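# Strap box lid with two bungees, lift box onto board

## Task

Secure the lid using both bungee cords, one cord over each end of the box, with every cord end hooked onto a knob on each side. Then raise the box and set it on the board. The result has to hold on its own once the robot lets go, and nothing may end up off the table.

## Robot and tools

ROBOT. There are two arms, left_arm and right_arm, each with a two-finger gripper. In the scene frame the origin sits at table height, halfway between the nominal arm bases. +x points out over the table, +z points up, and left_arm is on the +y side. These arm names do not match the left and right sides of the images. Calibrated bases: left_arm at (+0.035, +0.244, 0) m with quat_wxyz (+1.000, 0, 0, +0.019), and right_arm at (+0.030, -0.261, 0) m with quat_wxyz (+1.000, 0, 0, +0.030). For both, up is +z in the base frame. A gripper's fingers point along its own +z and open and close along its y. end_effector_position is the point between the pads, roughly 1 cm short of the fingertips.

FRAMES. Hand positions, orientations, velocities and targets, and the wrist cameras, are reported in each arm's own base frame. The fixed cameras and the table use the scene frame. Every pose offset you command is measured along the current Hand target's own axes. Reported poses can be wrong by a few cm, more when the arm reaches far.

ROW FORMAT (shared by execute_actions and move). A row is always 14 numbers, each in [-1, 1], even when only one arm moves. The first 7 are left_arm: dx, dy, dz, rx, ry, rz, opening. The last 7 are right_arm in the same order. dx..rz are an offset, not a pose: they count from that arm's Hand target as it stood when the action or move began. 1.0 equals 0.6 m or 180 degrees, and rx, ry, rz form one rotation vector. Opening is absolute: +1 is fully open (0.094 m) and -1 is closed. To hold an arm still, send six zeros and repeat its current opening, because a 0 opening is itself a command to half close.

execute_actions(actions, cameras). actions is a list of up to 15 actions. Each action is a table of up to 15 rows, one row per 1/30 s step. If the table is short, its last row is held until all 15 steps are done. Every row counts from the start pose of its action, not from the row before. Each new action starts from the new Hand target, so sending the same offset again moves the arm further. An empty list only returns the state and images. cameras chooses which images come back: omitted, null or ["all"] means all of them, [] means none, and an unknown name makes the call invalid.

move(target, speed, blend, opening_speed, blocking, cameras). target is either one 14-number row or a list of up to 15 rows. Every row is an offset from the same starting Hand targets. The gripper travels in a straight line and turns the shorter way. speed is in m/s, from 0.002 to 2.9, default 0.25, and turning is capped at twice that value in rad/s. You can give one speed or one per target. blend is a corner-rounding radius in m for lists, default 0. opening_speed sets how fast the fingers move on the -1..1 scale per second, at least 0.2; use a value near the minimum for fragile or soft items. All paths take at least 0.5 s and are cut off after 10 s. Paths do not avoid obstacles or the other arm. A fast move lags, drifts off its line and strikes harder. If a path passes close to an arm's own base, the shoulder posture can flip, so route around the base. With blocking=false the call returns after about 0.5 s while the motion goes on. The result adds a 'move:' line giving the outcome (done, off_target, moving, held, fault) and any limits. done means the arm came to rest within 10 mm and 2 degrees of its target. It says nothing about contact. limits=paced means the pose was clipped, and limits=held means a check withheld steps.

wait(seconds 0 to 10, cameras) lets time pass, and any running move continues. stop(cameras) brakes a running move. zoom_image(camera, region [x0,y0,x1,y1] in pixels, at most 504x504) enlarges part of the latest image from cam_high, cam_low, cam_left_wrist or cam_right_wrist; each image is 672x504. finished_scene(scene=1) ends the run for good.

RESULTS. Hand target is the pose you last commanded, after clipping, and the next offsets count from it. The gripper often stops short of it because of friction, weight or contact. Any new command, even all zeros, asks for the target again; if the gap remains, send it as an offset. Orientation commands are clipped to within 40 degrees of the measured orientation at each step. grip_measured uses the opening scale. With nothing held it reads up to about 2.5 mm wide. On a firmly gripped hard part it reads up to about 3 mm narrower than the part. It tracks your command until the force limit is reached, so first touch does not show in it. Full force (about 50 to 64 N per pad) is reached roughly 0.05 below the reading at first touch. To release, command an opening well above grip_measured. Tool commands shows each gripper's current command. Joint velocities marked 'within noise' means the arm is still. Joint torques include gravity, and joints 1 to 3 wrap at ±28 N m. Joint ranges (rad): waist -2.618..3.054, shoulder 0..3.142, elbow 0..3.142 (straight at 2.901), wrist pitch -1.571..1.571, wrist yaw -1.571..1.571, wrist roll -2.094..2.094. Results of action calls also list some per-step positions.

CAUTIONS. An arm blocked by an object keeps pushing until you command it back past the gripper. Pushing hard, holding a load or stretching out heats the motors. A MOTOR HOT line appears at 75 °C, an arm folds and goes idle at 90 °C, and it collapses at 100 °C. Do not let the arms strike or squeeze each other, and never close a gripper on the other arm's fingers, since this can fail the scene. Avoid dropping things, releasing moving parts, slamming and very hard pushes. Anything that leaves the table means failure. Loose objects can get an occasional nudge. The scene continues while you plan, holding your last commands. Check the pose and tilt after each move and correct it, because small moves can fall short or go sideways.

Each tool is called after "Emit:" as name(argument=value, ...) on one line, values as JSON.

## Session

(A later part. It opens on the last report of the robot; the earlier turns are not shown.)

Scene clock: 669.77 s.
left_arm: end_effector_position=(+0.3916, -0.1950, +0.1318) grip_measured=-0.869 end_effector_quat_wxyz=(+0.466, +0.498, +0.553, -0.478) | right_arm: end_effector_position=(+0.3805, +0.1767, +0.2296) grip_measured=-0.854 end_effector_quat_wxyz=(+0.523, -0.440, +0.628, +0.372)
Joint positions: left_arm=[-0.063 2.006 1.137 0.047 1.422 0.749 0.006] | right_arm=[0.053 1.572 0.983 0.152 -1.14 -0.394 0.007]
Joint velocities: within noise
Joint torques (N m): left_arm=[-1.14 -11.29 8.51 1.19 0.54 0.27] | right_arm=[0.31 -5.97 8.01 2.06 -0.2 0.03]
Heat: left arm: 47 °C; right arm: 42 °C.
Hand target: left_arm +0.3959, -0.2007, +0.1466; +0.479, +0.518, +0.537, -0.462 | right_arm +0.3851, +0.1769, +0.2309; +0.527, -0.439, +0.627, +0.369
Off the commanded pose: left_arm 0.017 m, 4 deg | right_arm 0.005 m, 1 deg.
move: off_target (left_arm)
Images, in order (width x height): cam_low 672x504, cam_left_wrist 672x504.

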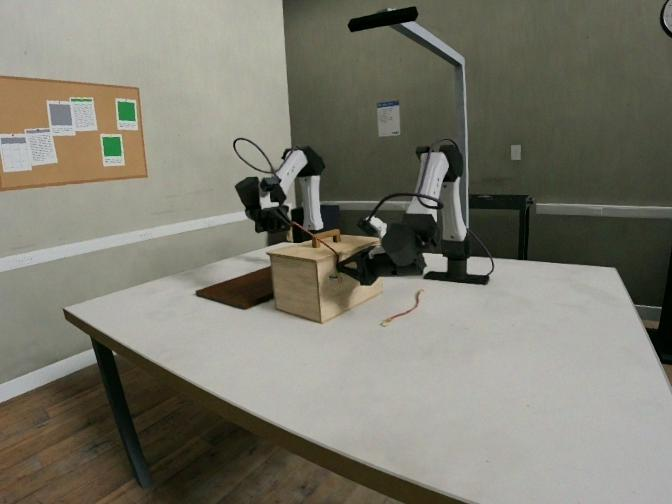

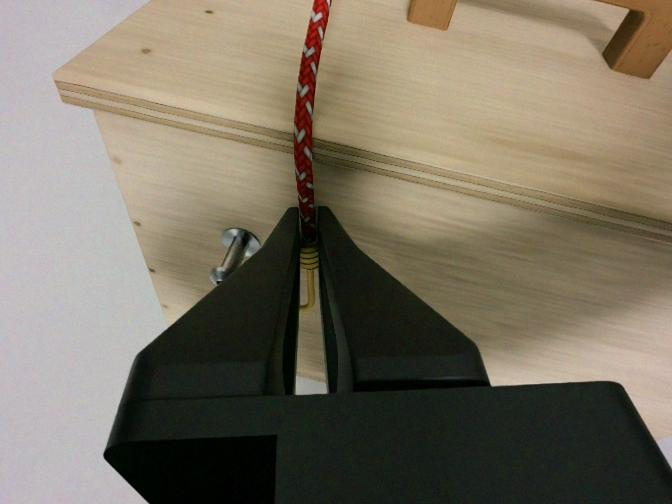

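Emit:
move(target=[0.0, -0.0, -0.0115, 0, -0.0361, 0, -0.95, 0, 0, 0, 0, 0, 0, -0.95], speed=0.04, cameras=["cam_low", "cam_left_wrist"])

Emit:
zoom_image(camera="cam_low", region=[320, 250, 360, 290])

Emit:
zoom_image(camera="cam_left_wrist", region=[200, 180, 360, 340])

Scene clock: 704.43 s.
left_arm: end_effector_position=(+0.3992, -0.1943, +0.1513) grip_measured=-0.869 end_effector_quat_wxyz=(+0.500, +0.499, +0.518, -0.482) | right_arm: end_effector_position=(+0.3807, +0.1766, +0.2299) grip_measured=-0.854 end_effector_quat_wxyz=(+0.523, -0.440, +0.628, +0.371)
Joint positions: left_arm=[-0.058 2.024 1.059 0.603 1.47 0.361 0.006] | right_arm=[0.053 1.572 0.983 0.154 -1.14 -0.393 0.007]
Joint velocities: within noise
Joint torques (N m): left_arm=[0.12 -8.73 4.98 1.79 0.56 0.05] | right_arm=[0.31 -5.97 7.99 2.05 -0.21 0.03]
Heat: left arm: 51 °C; right arm: 42 °C.
Hand target: left_arm +0.3957, -0.1939, +0.1475; +0.509, +0.491, +0.509, -0.491 | right_arm +0.3851, +0.1769, +0.2309; +0.527, -0.439, +0.627, +0.369
Off the commanded pose: left_arm 0.005 m, 2 deg | right_arm 0.005 m, 1 deg.
move: done
Images, in order (width x height): cam_low 672x504, cam_left_wrist 672x504.

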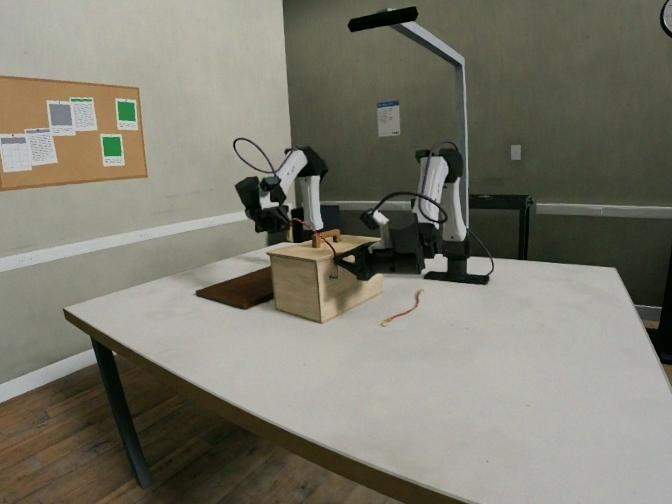

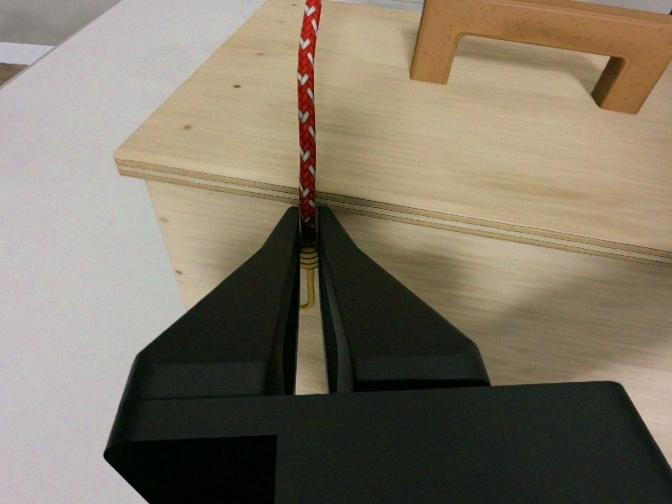

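Scaled by 12.600.

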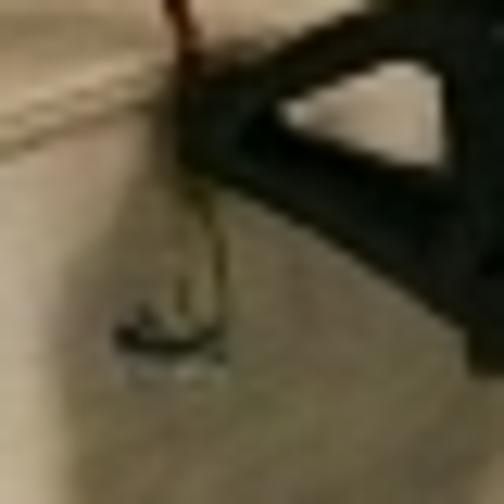

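Scaled by 3.150.

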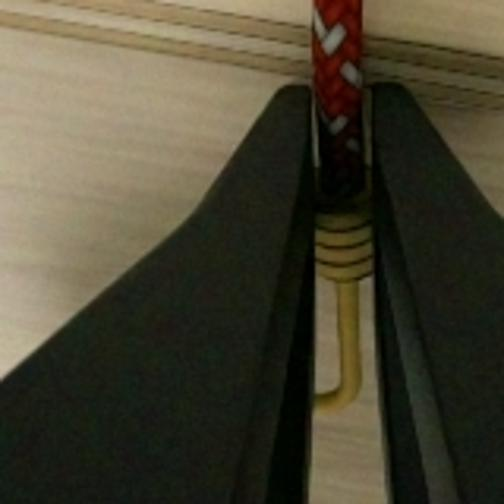

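Emit:
move(target=[0.0167, -0.0112, -0.0004, 0, 0, 0, -0.95, 0, 0, 0, 0, 0, 0, -0.95], speed=0.04, cameras=["cam_low", "cam_left_wrist"])

Emit:
zoom_image(camera="cam_low", region=[325, 255, 355, 290])

Scene clock: 710.33 s.
left_arm: end_effector_position=(+0.3925, -0.1939, +0.1428) grip_measured=-0.869 end_effector_quat_wxyz=(+0.506, +0.497, +0.514, -0.483) | right_arm: end_effector_position=(+0.3807, +0.1766, +0.2300) grip_measured=-0.854 end_effector_quat_wxyz=(+0.524, -0.440, +0.628, +0.371)
Joint positions: left_arm=[-0.058 2.051 0.991 0.837 1.47 0.229 0.006] | right_arm=[0.053 1.572 0.983 0.155 -1.14 -0.393 0.007]
Joint velocities: within noise
Joint torques (N m): left_arm=[-0.01 -8.47 4.6 1.77 0.42 0.06] | right_arm=[0.31 -5.97 7.99 2.04 -0.21 0.02]
Heat: left arm: 51 °C; right arm: 42 °C.
Hand target: left_arm +0.3889, -0.1939, +0.1376; +0.509, +0.491, +0.509, -0.491 | right_arm +0.3851, +0.1769, +0.2309; +0.527, -0.439, +0.627, +0.369
Off the commanded pose: left_arm 0.006 m, 1 deg | right_arm 0.005 m, 1 deg.
move: done
Images, in order (width x height): cam_low 672x504, cam_left_wrist 672x504.

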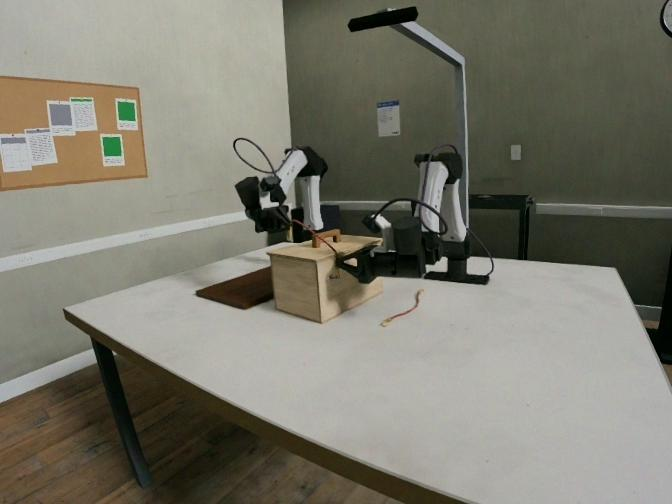

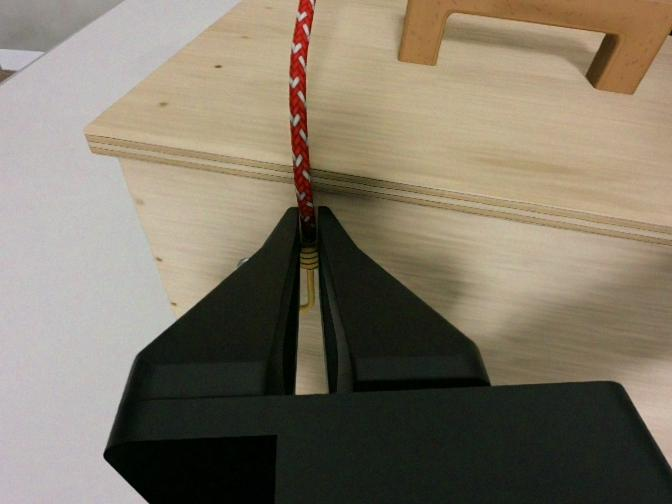

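Scaled by 14.400.

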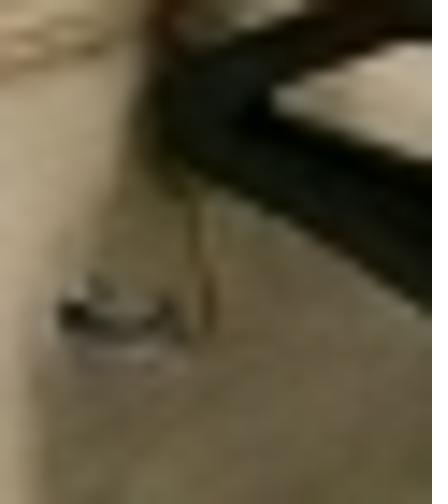

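Emit:
move(target=[0.0142, -0.001, 0, 0, 0, 0, -0.95, 0, 0, 0, 0, 0, 0, -0.95], speed=0.04, cameras=["cam_low", "cam_left_wrist"])

Emit:
zoom_image(camera="cam_low", region=[325, 255, 355, 290])

Emit:
zoom_image(camera="cam_left_wrist", region=[200, 180, 360, 340])

Scene clock: 713.17 s.
left_arm: end_effector_position=(+0.3920, -0.1939, +0.1352) grip_measured=-0.869 end_effector_quat_wxyz=(+0.510, +0.495, +0.511, -0.484) | right_arm: end_effector_position=(+0.3807, +0.1766, +0.2300) grip_measured=-0.854 end_effector_quat_wxyz=(+0.524, -0.440, +0.628, +0.371)
Joint positions: left_arm=[-0.058 2.096 0.97 1.002 1.47 0.134 0.006] | right_arm=[0.053 1.572 0.983 0.155 -1.14 -0.393 0.007]
Joint velocities: within noise
Joint torques (N m): left_arm=[-0.01 -8.42 4.33 1.77 0.32 0.04] | right_arm=[0.31 -5.96 7.98 2.03 -0.21 0.02]
Heat: left arm: 51 °C; right arm: 42 °C.
Hand target: left_arm +0.3883, -0.1939, +0.1290; +0.509, +0.491, +0.509, -0.491 | right_arm +0.3851, +0.1769, +0.2309; +0.527, -0.439, +0.627, +0.369
Off the commanded pose: left_arm 0.007 m, 1 deg | right_arm 0.005 m, 1 deg.
move: done
Images, in order (width x height): cam_low 672x504, cam_left_wrist 672x504.

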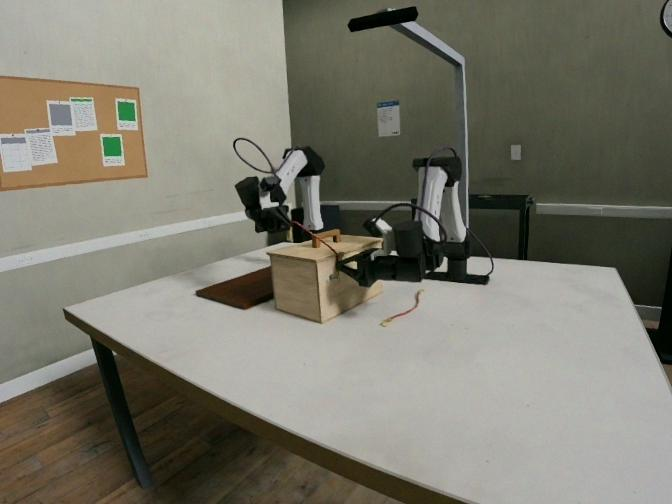

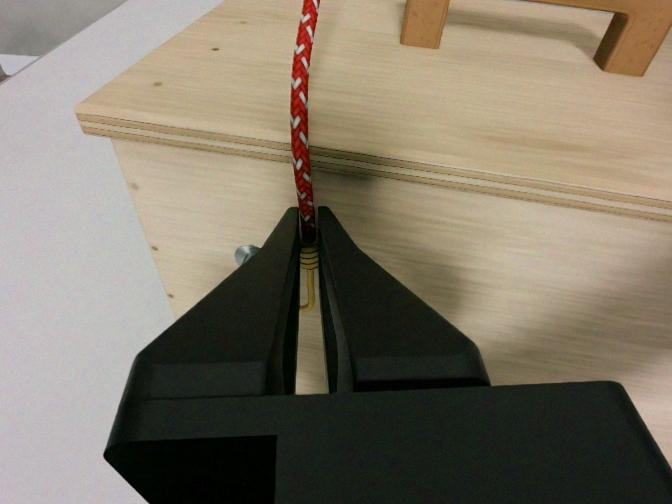

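Scaled by 14.400.

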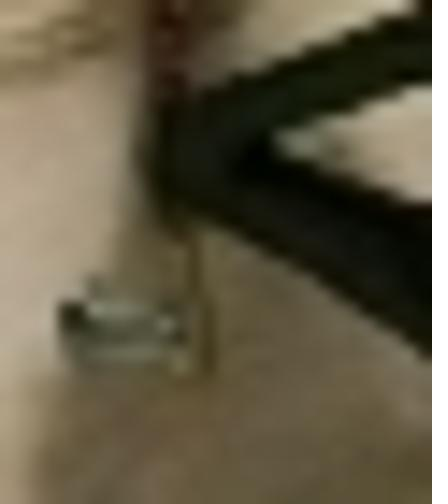

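Scaled by 3.150.

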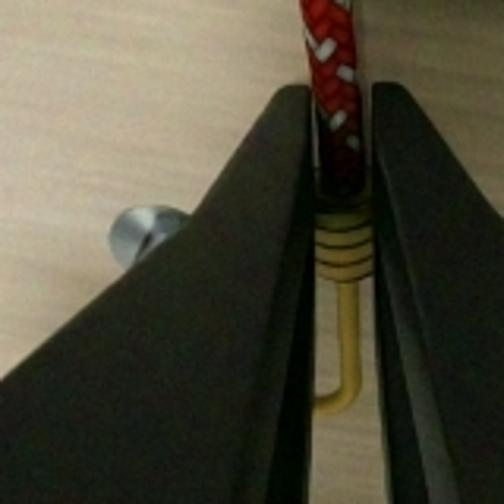

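Emit:
move(target=[[0.0042, 0, 0, 0, 0, 0, -0.95, 0, 0, 0, 0, 0, 0, -0.95], [0.0042, 0.0233, 0.0015, 0, 0, 0, -0.95, 0, 0, 0, 0, 0, 0, -0.95]], speed=0.03, cameras=["cam_low", "cam_left_wrist"])

Emit:
zoom_image(camera="cam_low", region=[325, 255, 355, 290])

Emit:
zoom_image(camera="cam_left_wrist", region=[200, 180, 360, 340])

Scene clock: 718.70 s.
left_arm: end_effector_position=(+0.3982, -0.1943, +0.1266) grip_measured=-0.869 end_effector_quat_wxyz=(+0.505, +0.488, +0.515, -0.492) | right_arm: end_effector_position=(+0.3807, +0.1766, +0.2300) grip_measured=-0.854 end_effector_quat_wxyz=(+0.524, -0.440, +0.628, +0.371)
Joint positions: left_arm=[-0.058 2.157 0.993 1.104 1.472 0.047 0.006] | right_arm=[0.053 1.572 0.983 0.155 -1.14 -0.393 0.007]
Joint velocities: within noise
Joint torques (N m): left_arm=[0.05 -8.34 7.04 1.7 0.25 0] | right_arm=[0.31 -5.98 7.99 2.03 -0.2 0.02]
Heat: left arm: 50 °C; right arm: 42 °C.
Hand target: left_arm +0.4023, -0.1943, +0.1264; +0.509, +0.491, +0.509, -0.491 | right_arm +0.3851, +0.1769, +0.2309; +0.527, -0.439, +0.627, +0.369
Off the commanded pose: left_arm 0.004 m, 1 deg | right_arm 0.005 m, 1 deg.
move: done
Images, in order (width x height): cam_low 672x504, cam_left_wrist 672x504.

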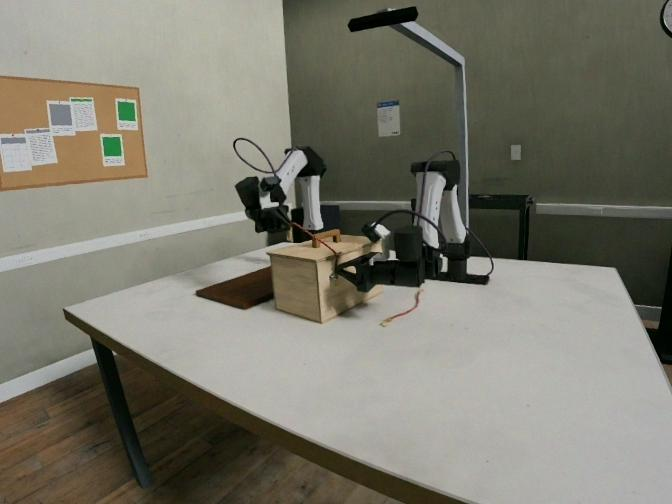

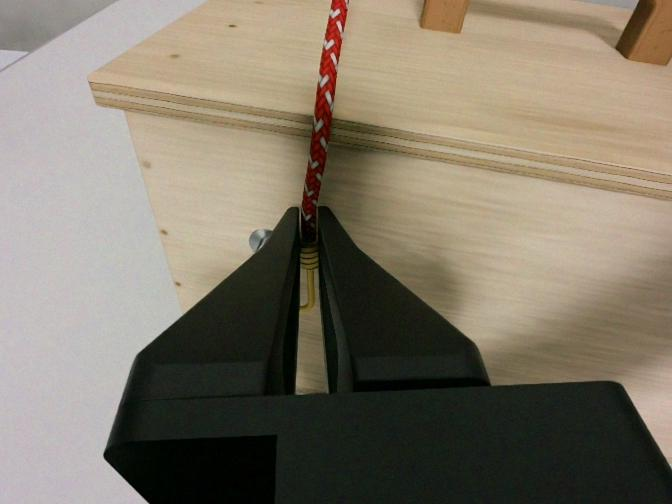

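Scaled by 14.400.

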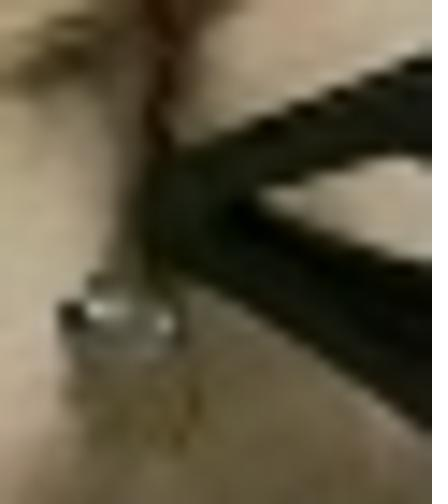

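Scaled by 3.150.

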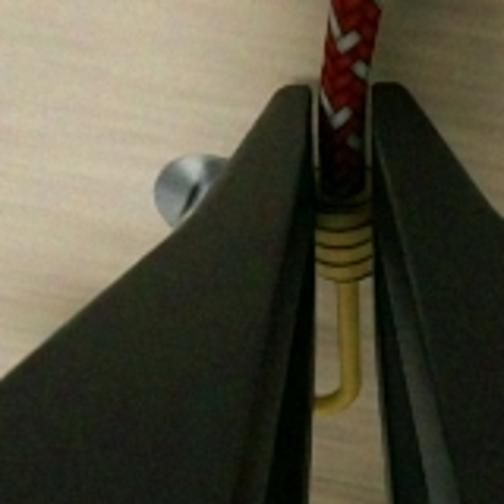

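Emit:
move(target=[-0.0108, 0, 0, 0, 0, 0, -0.95, 0, 0, 0, 0, 0, 0, -0.95], speed=0.03, cameras=["cam_low", "cam_left_wrist"])

Emit:
zoom_image(camera="cam_low", region=[325, 255, 355, 290])

Emit:
zoom_image(camera="cam_left_wrist", region=[200, 180, 360, 340])

Scene clock: 721.47 s.
left_arm: end_effector_position=(+0.3982, -0.1943, +0.1270) grip_measured=-0.869 end_effector_quat_wxyz=(+0.501, +0.483, +0.519, -0.496) | right_arm: end_effector_position=(+0.3807, +0.1766, +0.2300) grip_measured=-0.854 end_effector_quat_wxyz=(+0.524, -0.440, +0.628, +0.371)
Joint positions: left_arm=[-0.058 2.157 0.993 1.108 1.473 0.026 0.006] | right_arm=[0.053 1.572 0.983 0.155 -1.14 -0.393 0.007]
Joint velocities: within noise
Joint torques (N m): left_arm=[0.06 -9.58 7.1 1.65 0.24 0.06] | right_arm=[0.32 -5.98 8.01 2.03 -0.21 0.02]
Heat: left arm: 50 °C; right arm: 42 °C.
Hand target: left_arm +0.4023, -0.1943, +0.1330; +0.509, +0.491, +0.509, -0.491 | right_arm +0.3851, +0.1769, +0.2309; +0.527, -0.439, +0.627, +0.369
Off the commanded pose: left_arm 0.007 m, 2 deg | right_arm 0.005 m, 1 deg.
move: done
Images, in order (width x height): cam_low 672x504, cam_left_wrist 672x504.

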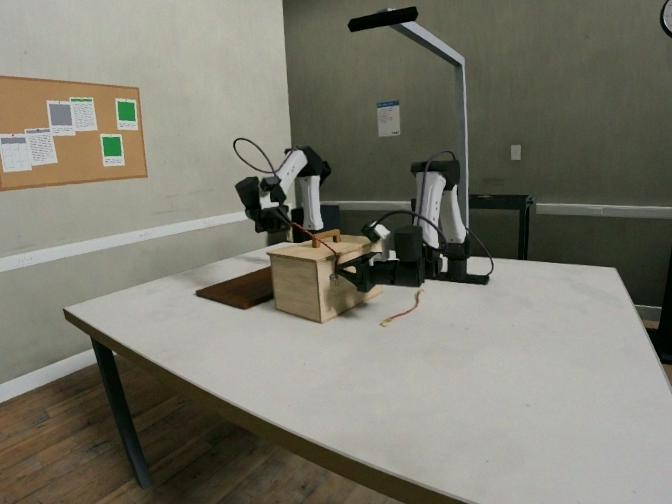

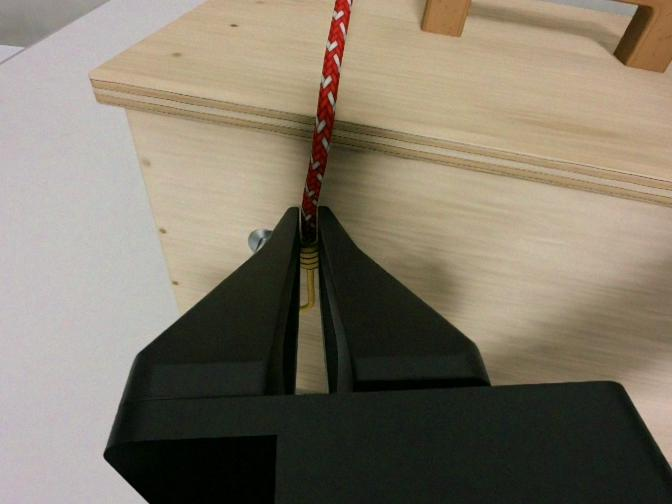

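Scaled by 14.400.

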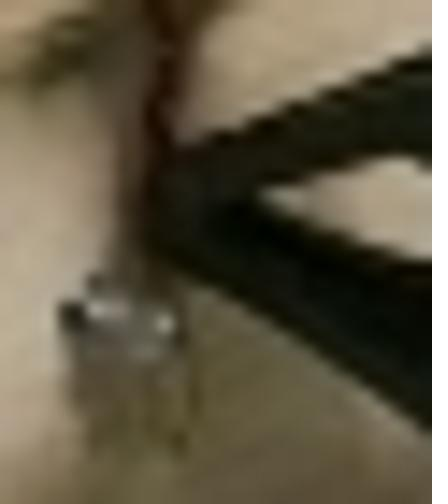

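Scaled by 3.150.

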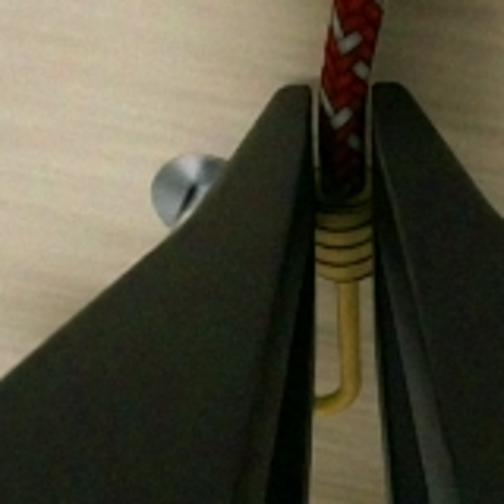

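Emit:
move(target=[-0.0125, 0, 0, 0, 0, 0, -0.95, 0, 0, 0, 0, 0, 0, -0.95], speed=0.03, cameras=["cam_low", "cam_left_wrist"])

Emit:
zoom_image(camera="cam_low", region=[325, 255, 355, 290])

Scene clock: 723.53 s.
left_arm: end_effector_position=(+0.3982, -0.1943, +0.1270) grip_measured=-0.869 end_effector_quat_wxyz=(+0.498, +0.480, +0.522, -0.500) | right_arm: end_effector_position=(+0.3807, +0.1766, +0.2300) grip_measured=-0.854 end_effector_quat_wxyz=(+0.524, -0.440, +0.628, +0.371)
Joint positions: left_arm=[-0.058 2.157 0.993 1.108 1.473 0.012 0.006] | right_arm=[0.053 1.572 0.983 0.155 -1.14 -0.393 0.007]
Joint velocities: within noise
Joint torques (N m): left_arm=[0.02 -11.17 7.24 1.59 0.24 0.09] | right_arm=[0.32 -5.98 7.99 2.04 -0.21 0.02]
Heat: left arm: 50 °C; right arm: 42 °C.
Hand target: left_arm +0.4023, -0.1943, +0.1404; +0.509, +0.491, +0.509, -0.491 | right_arm +0.3851, +0.1769, +0.2309; +0.527, -0.439, +0.627, +0.369
Off the commanded pose: left_arm 0.014 m, 3 deg | right_arm 0.005 m, 1 deg.
move: off_target (left_arm)
Images, in order (width x height): cam_low 672x504, cam_left_wrist 672x504.

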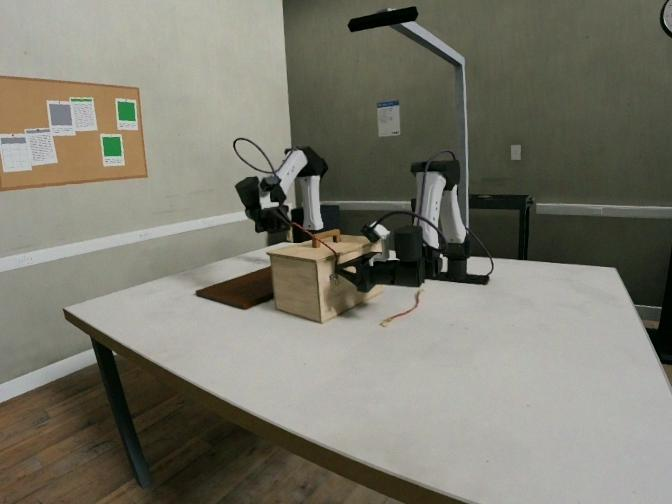

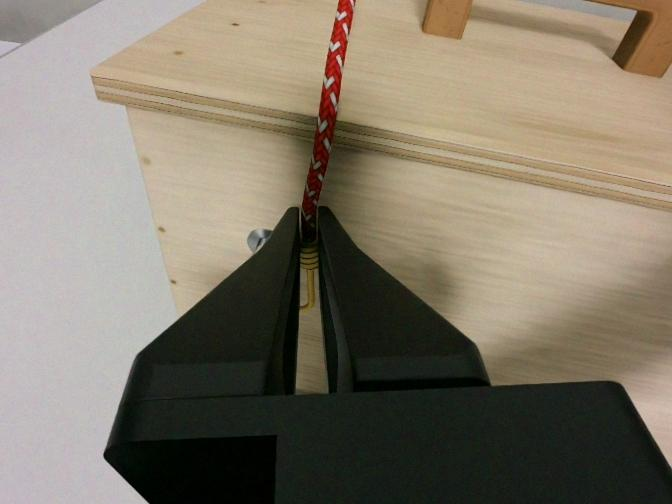

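Scaled by 14.400.

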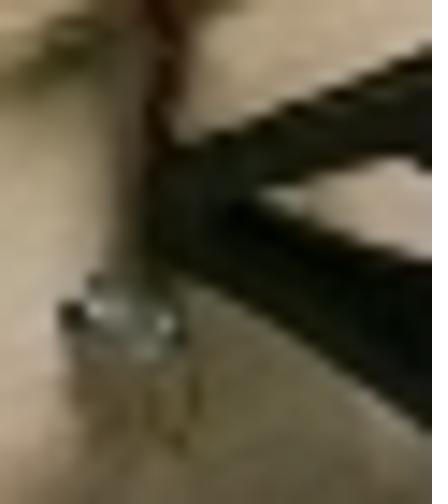

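Emit:
move(target=[-0.0083, 0, 0, 0, 0, 0, -0.95, 0, 0, 0, 0, 0, 0, -0.95], speed=0.03, cameras=["cam_left_wrist"])

Scene clock: 724.83 s.
left_arm: end_effector_position=(+0.3982, -0.1943, +0.1270) grip_measured=-0.869 end_effector_quat_wxyz=(+0.496, +0.478, +0.524, -0.502) | right_arm: end_effector_position=(+0.3807, +0.1766, +0.2300) grip_measured=-0.854 end_effector_quat_wxyz=(+0.524, -0.440, +0.628, +0.371)
Joint positions: left_arm=[-0.058 2.157 0.993 1.108 1.473 0.004 0.006] | right_arm=[0.053 1.572 0.983 0.155 -1.14 -0.393 0.007]
Joint velocities: within noise
Joint torques (N m): left_arm=[0.02 -12.25 7.34 1.53 0.24 0.06] | right_arm=[0.32 -5.96 7.99 2.04 -0.21 0.02]
Heat: left arm: 50 °C; right arm: 42 °C.
Hand target: left_arm +0.4023, -0.1943, +0.1454; +0.508, +0.491, +0.509, -0.491 | right_arm +0.3851, +0.1769, +0.2309; +0.527, -0.439, +0.627, +0.369
Off the commanded pose: left_arm 0.019 m, 3 deg | right_arm 0.005 m, 1 deg.
move: off_target (left_arm)
Images, in order (width x height): cam_left_wrist 672x504.

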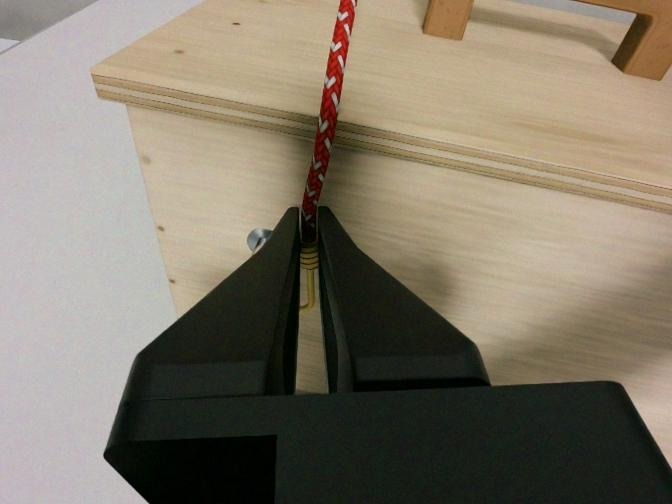

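Emit:
move(target=[-0.01, 0, 0, 0, 0, 0, -0.95, 0, 0, 0, 0, 0, 0, -0.95], speed=0.03, cameras=["cam_left_wrist"])

Scene clock: 728.57 s.
left_arm: end_effector_position=(+0.3980, -0.1943, +0.1313) grip_measured=-0.869 end_effector_quat_wxyz=(+0.496, +0.477, +0.524, -0.502) | right_arm: end_effector_position=(+0.3807, +0.1766, +0.2300) grip_measured=-0.854 end_effector_quat_wxyz=(+0.524, -0.440, +0.628, +0.371)
Joint positions: left_arm=[-0.058 2.145 0.993 1.105 1.473 -0.006 0.006] | right_arm=[0.053 1.572 0.983 0.155 -1.14 -0.393 0.007]
Joint velocities: within noise
Joint torques (N m): left_arm=[0.03 -12.51 7.58 1.44 0.23 0.01] | right_arm=[0.31 -5.97 7.99 2.04 -0.21 0.02]
Heat: left arm: 51 °C; right arm: 42 °C.
Hand target: left_arm +0.4023, -0.1943, +0.1514; +0.508, +0.491, +0.509, -0.491 | right_arm +0.3851, +0.1769, +0.2309; +0.527, -0.439, +0.627, +0.369
Off the commanded pose: left_arm 0.021 m, 3 deg | right_arm 0.005 m, 1 deg.
move: off_target (left_arm)
Images, in order (width x height): cam_left_wrist 672x504.

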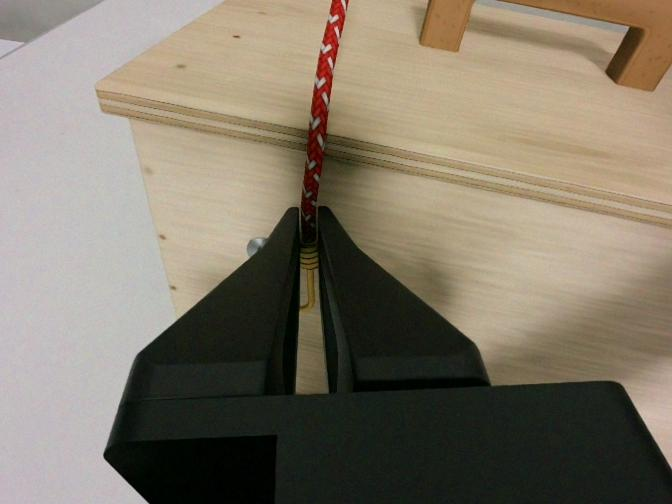

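Emit:
move(target=[0, 0.0115, 0.0019, 0, 0, 0, -0.95, 0, 0, 0, 0, 0, 0, -0.95], speed=0.03, cameras=["cam_left_wrist", "cam_low"])

Emit:
zoom_image(camera="cam_low", region=[325, 255, 355, 290])

Scene clock: 731.43 s.
left_arm: end_effector_position=(+0.4039, -0.1947, +0.1369) grip_measured=-0.869 end_effector_quat_wxyz=(+0.495, +0.478, +0.523, -0.503) | right_arm: end_effector_position=(+0.3807, +0.1766, +0.2300) grip_measured=-0.854 end_effector_quat_wxyz=(+0.523, -0.440, +0.628, +0.372)
Joint positions: left_arm=[-0.058 2.145 1.025 1.077 1.475 -0.011 0.006] | right_arm=[0.053 1.572 0.983 0.155 -1.14 -0.393 0.007]
Joint velocities: within noise
Joint torques (N m): left_arm=[-0.05 -11.22 7.86 1.55 0.19 0.11] | right_arm=[0.32 -5.96 7.98 2.03 -0.21 0.01]
Heat: left arm: 51 °C; right arm: 42 °C.
Hand target: left_arm +0.4093, -0.1952, +0.1514; +0.509, +0.491, +0.509, -0.491 | right_arm +0.3851, +0.1769, +0.2309; +0.527, -0.439, +0.627, +0.369
Off the commanded pose: left_arm 0.015 m, 3 deg | right_arm 0.005 m, 1 deg.
move: off_target (left_arm)
Images, in order (width x height): cam_low 672x504, cam_left_wrist 672x504.

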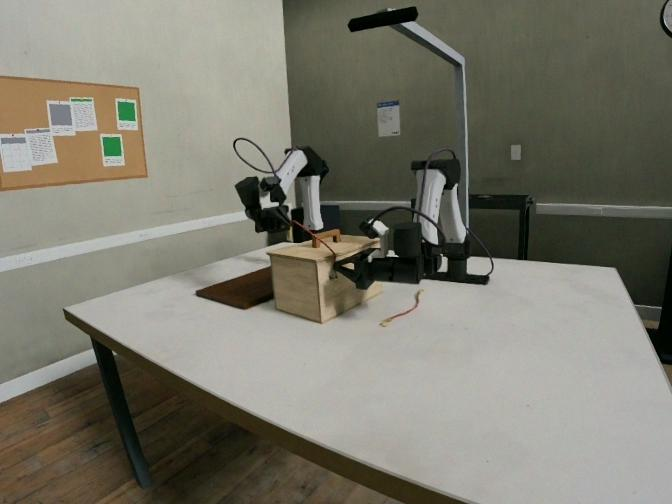

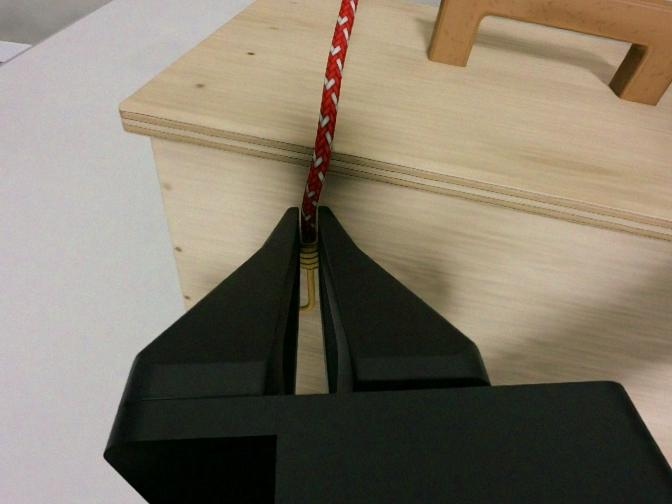

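Scaled by 14.400.

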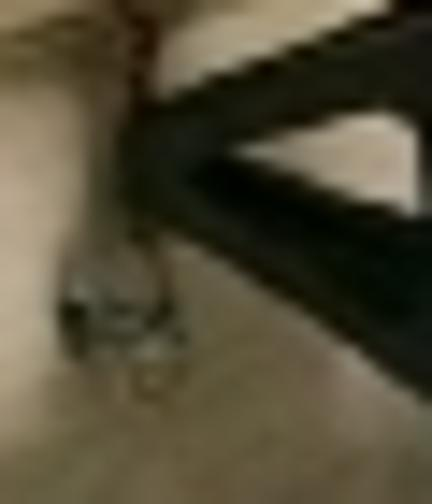

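Emit:
move(target=[0.040, 0, 0, 0, 0, 0, -0.95, 0, 0, 0, 0, 0, 0, -0.95], speed=0.04, cameras=["cam_left_wrist", "cam_low"])

Emit:
zoom_image(camera="cam_low", region=[325, 255, 355, 290])

Scene clock: 736.47 s.
left_arm: end_effector_position=(+0.4046, -0.1947, +0.1274) grip_measured=-0.869 end_effector_quat_wxyz=(+0.500, +0.483, +0.518, -0.498) | right_arm: end_effector_position=(+0.3808, +0.1766, +0.2299) grip_measured=-0.854 end_effector_quat_wxyz=(+0.524, -0.440, +0.628, +0.371)
Joint positions: left_arm=[-0.058 2.177 1.025 1.109 1.476 0.009 0.006] | right_arm=[0.053 1.572 0.983 0.155 -1.139 -0.393 0.007]
Joint velocities: within noise
Joint torques (N m): left_arm=[-0.06 -8.55 7.1 1.69 0.19 0.22] | right_arm=[0.32 -5.96 7.98 2.03 -0.22 0.01]
Heat: left arm: 51 °C; right arm: 42 °C.
Hand target: left_arm +0.4093, -0.1952, +0.1274; +0.509, +0.491, +0.509, -0.491 | right_arm +0.3852, +0.1769, +0.2309; +0.527, -0.439, +0.627, +0.369
Off the commanded pose: left_arm 0.005 m, 2 deg | right_arm 0.004 m, 0 deg.
move: done
Images, in order (width x height): cam_low 672x504, cam_left_wrist 672x504.

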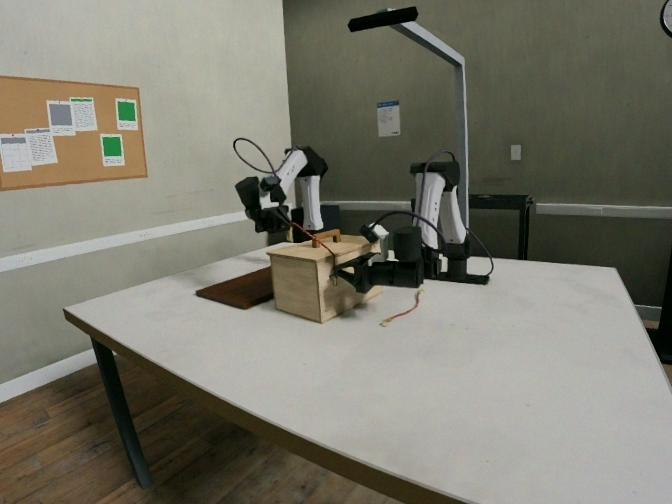

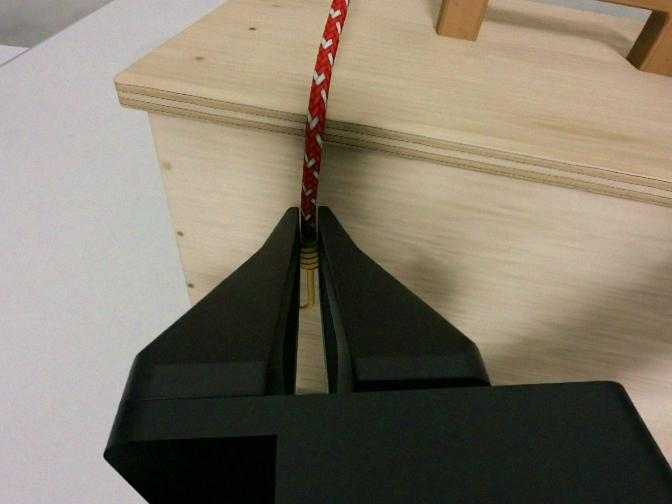

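Scaled by 14.400.

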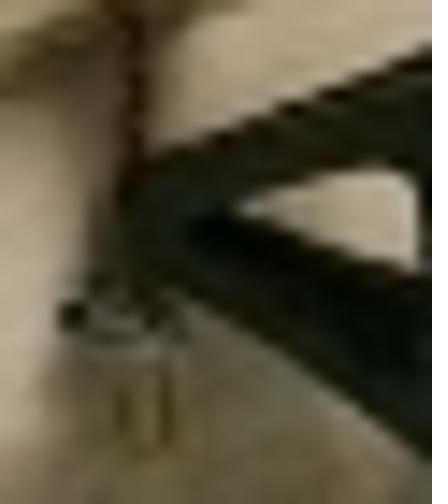

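Emit:
move(target=[-0.0082, 0.0087, 0.0017, 0, 0, 0, -0.95, 0, 0, 0, 0, 0, 0, -0.95], speed=0.03, cameras=["cam_left_wrist", "cam_low"])

Emit:
zoom_image(camera="cam_low", region=[325, 255, 355, 290])

Scene clock: 742.70 s.
left_arm: end_effector_position=(+0.4094, -0.1950, +0.1316) grip_measured=-0.869 end_effector_quat_wxyz=(+0.505, +0.488, +0.513, -0.493) | right_arm: end_effector_position=(+0.3808, +0.1766, +0.2299) grip_measured=-0.854 end_effector_quat_wxyz=(+0.524, -0.440, +0.628, +0.371)
Joint positions: left_arm=[-0.058 2.18 1.049 1.109 1.476 0.009 0.006] | right_arm=[0.053 1.572 0.983 0.155 -1.139 -0.393 0.007]
Joint velocities: within noise
Joint torques (N m): left_arm=[-0.17 -8.85 7.42 1.56 0.16 0.06] | right_arm=[0.32 -5.97 7.99 2.04 -0.21 0.02]
Heat: left arm: 50 °C; right arm: 42 °C.
Hand target: left_arm +0.4145, -0.1960, +0.1324; +0.509, +0.491, +0.509, -0.491 | right_arm +0.3851, +0.1769, +0.2309; +0.527, -0.439, +0.627, +0.369
Off the commanded pose: left_arm 0.005 m, 1 deg | right_arm 0.005 m, 1 deg.
move: done
Images, in order (width x height): cam_low 672x504, cam_left_wrist 672x504.

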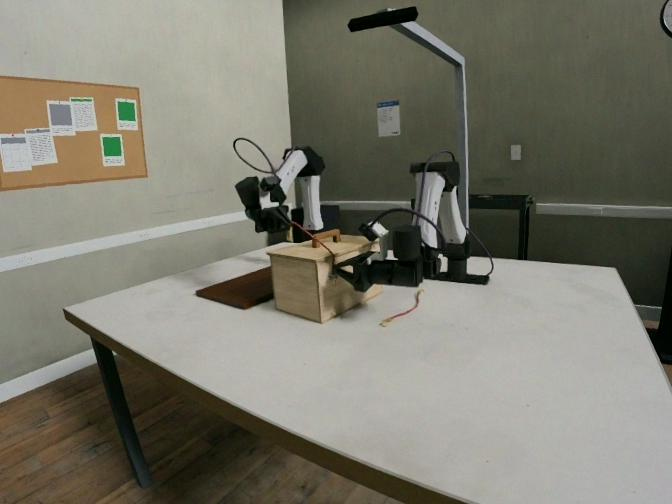

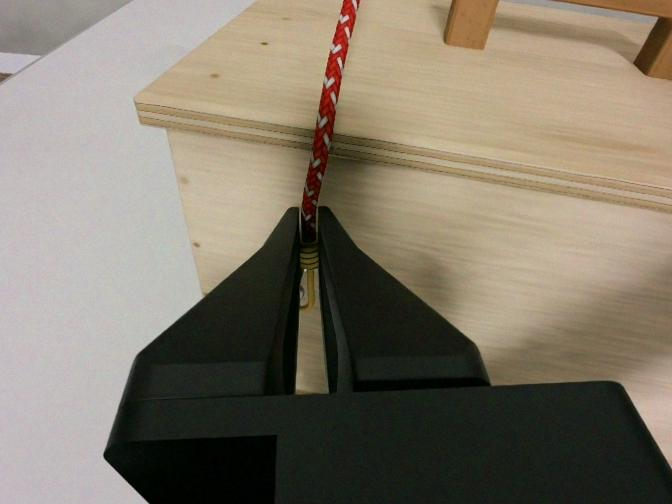

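Scaled by 14.400.

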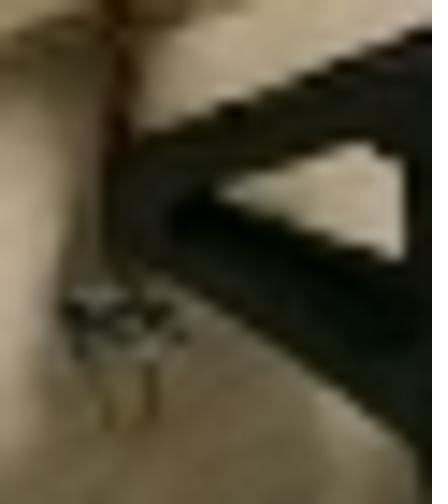

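Emit:
zoom_image(camera="cam_left_wrist", region=[260, 220, 360, 320])

Scaled by 5.040.

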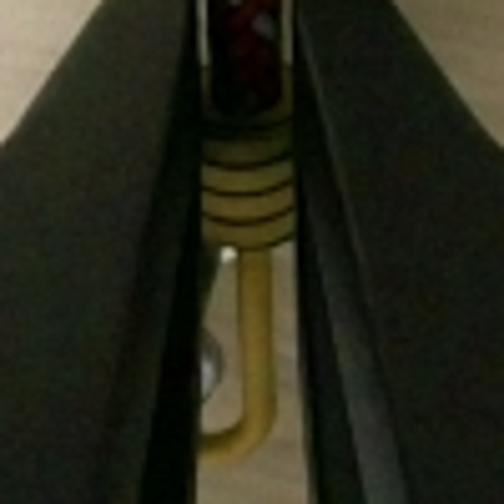

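Emit:
move(target=[-0.035, 0, 0, 0, 0, 0, -0.95, 0, 0, 0, 0, 0, 0, -0.95], speed=0.04, cameras=["cam_left_wrist", "cam_low"])

Emit:
zoom_image(camera="cam_left_wrist", region=[260, 220, 360, 320])

Scene clock: 749.20 s.
left_arm: end_effector_position=(+0.4104, -0.1950, +0.1330) grip_measured=-0.869 end_effector_quat_wxyz=(+0.495, +0.478, +0.523, -0.503) | right_arm: end_effector_position=(+0.3808, +0.1766, +0.2299) grip_measured=-0.854 end_effector_quat_wxyz=(+0.524, -0.440, +0.628, +0.371)
Joint positions: left_arm=[-0.058 2.175 1.055 1.084 1.476 -0.017 0.006] | right_arm=[0.053 1.572 0.983 0.155 -1.139 -0.393 0.007]
Joint velocities: within noise
Joint torques (N m): left_arm=[-0.16 -12.94 7.56 1.47 0.17 0.04] | right_arm=[0.31 -5.98 8.01 2.03 -0.21 0.02]
Heat: left arm: 51 °C; right arm: 42 °C.
Hand target: left_arm +0.4145, -0.1960, +0.1533; +0.509, +0.491, +0.509, -0.491 | right_arm +0.3851, +0.1769, +0.2309; +0.527, -0.439, +0.627, +0.369
Off the commanded pose: left_arm 0.021 m, 3 deg | right_arm 0.004 m, 0 deg.
move: off_target (left_arm)
Images, in order (width x height): cam_low 672x504, cam_left_wrist 672x504.

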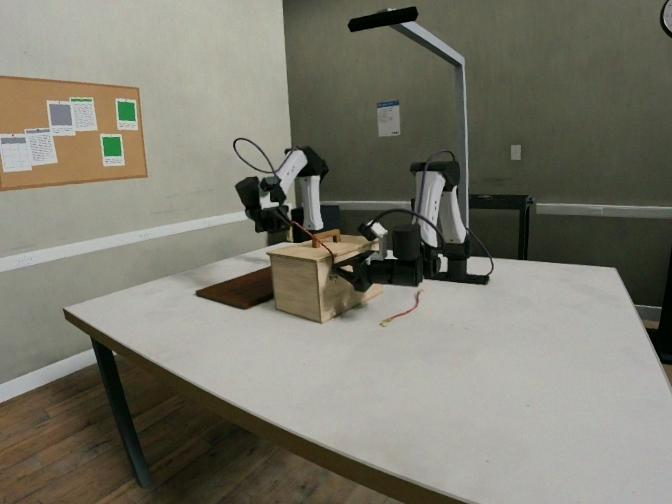

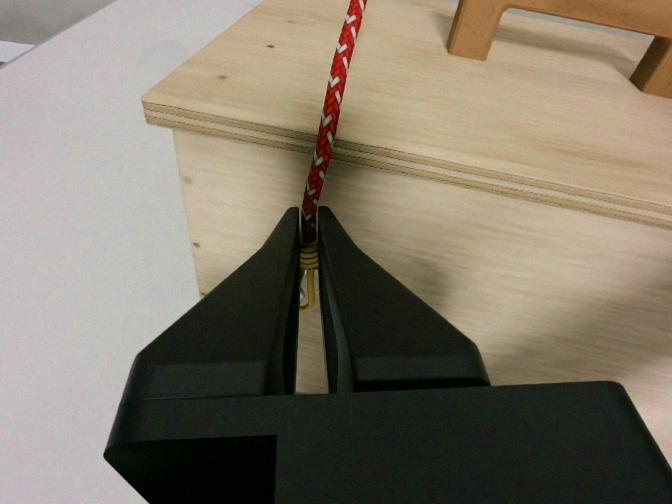

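Scaled by 5.040.

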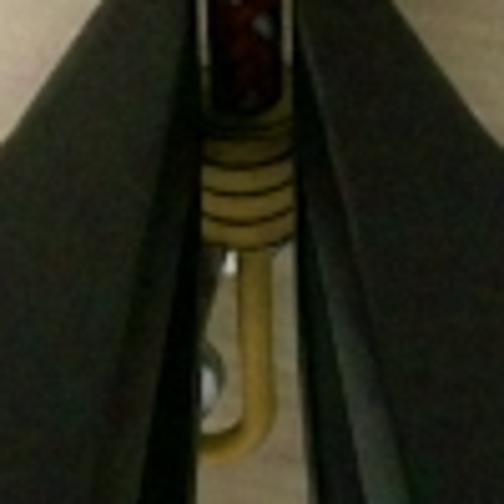

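Emit:
move(target=[-0.0115, -0.0012, 0, 0, 0, 0, -0.95, 0, 0, 0, 0, 0, 0, -0.95], speed=0.03, cameras=["cam_left_wrist", "cam_low"])

Emit:
zoom_image(camera="cam_left_wrist", region=[260, 220, 360, 320])

Emit:
zoom_image(camera="cam_low", region=[325, 255, 355, 290])

Scene clock: 753.63 s.
left_arm: end_effector_position=(+0.4100, -0.1950, +0.1389) grip_measured=-0.869 end_effector_quat_wxyz=(+0.493, +0.475, +0.526, -0.505) | right_arm: end_effector_position=(+0.3808, +0.1766, +0.2299) grip_measured=-0.854 end_effector_quat_wxyz=(+0.524, -0.440, +0.628, +0.371)
Joint positions: left_arm=[-0.058 2.155 1.055 1.058 1.476 -0.021 0.006] | right_arm=[0.053 1.572 0.983 0.155 -1.139 -0.393 0.007]
Joint velocities: within noise
Joint torques (N m): left_arm=[-0.17 -12.97 7.64 1.48 0.18 0.12] | right_arm=[0.31 -5.96 7.99 2.04 -0.21 0.02]
Heat: left arm: 53 °C; right arm: 42 °C.
Hand target: left_arm +0.4138, -0.1961, +0.1602; +0.509, +0.491, +0.509, -0.491 | right_arm +0.3851, +0.1769, +0.2309; +0.527, -0.439, +0.627, +0.369
Off the commanded pose: left_arm 0.022 m, 4 deg | right_arm 0.004 m, 0 deg.
move: off_target (left_arm)
Images, in order (width x height): cam_low 672x504, cam_left_wrist 672x504.

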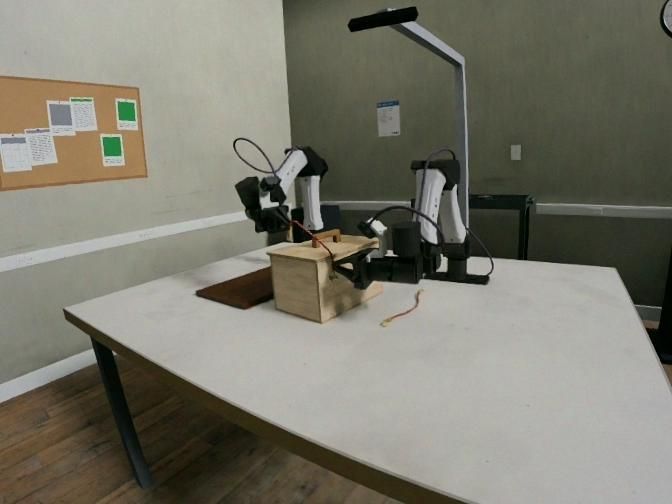

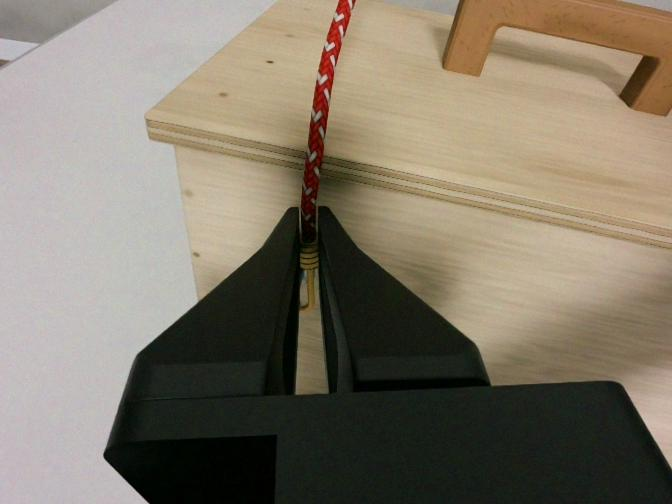

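Scaled by 5.040.

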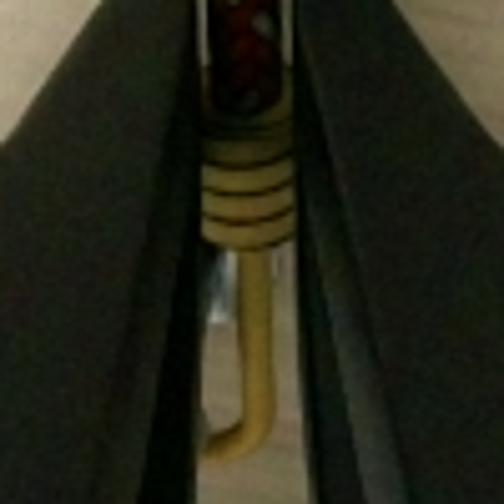

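Scaled by 14.400.

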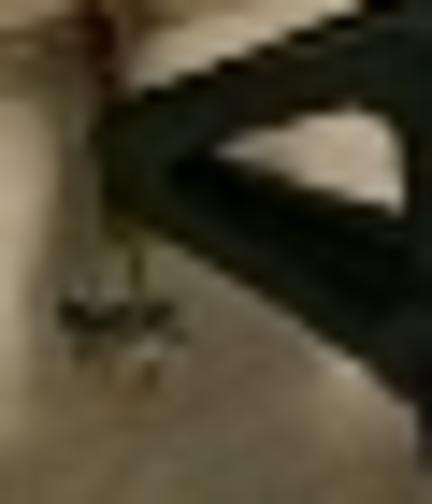

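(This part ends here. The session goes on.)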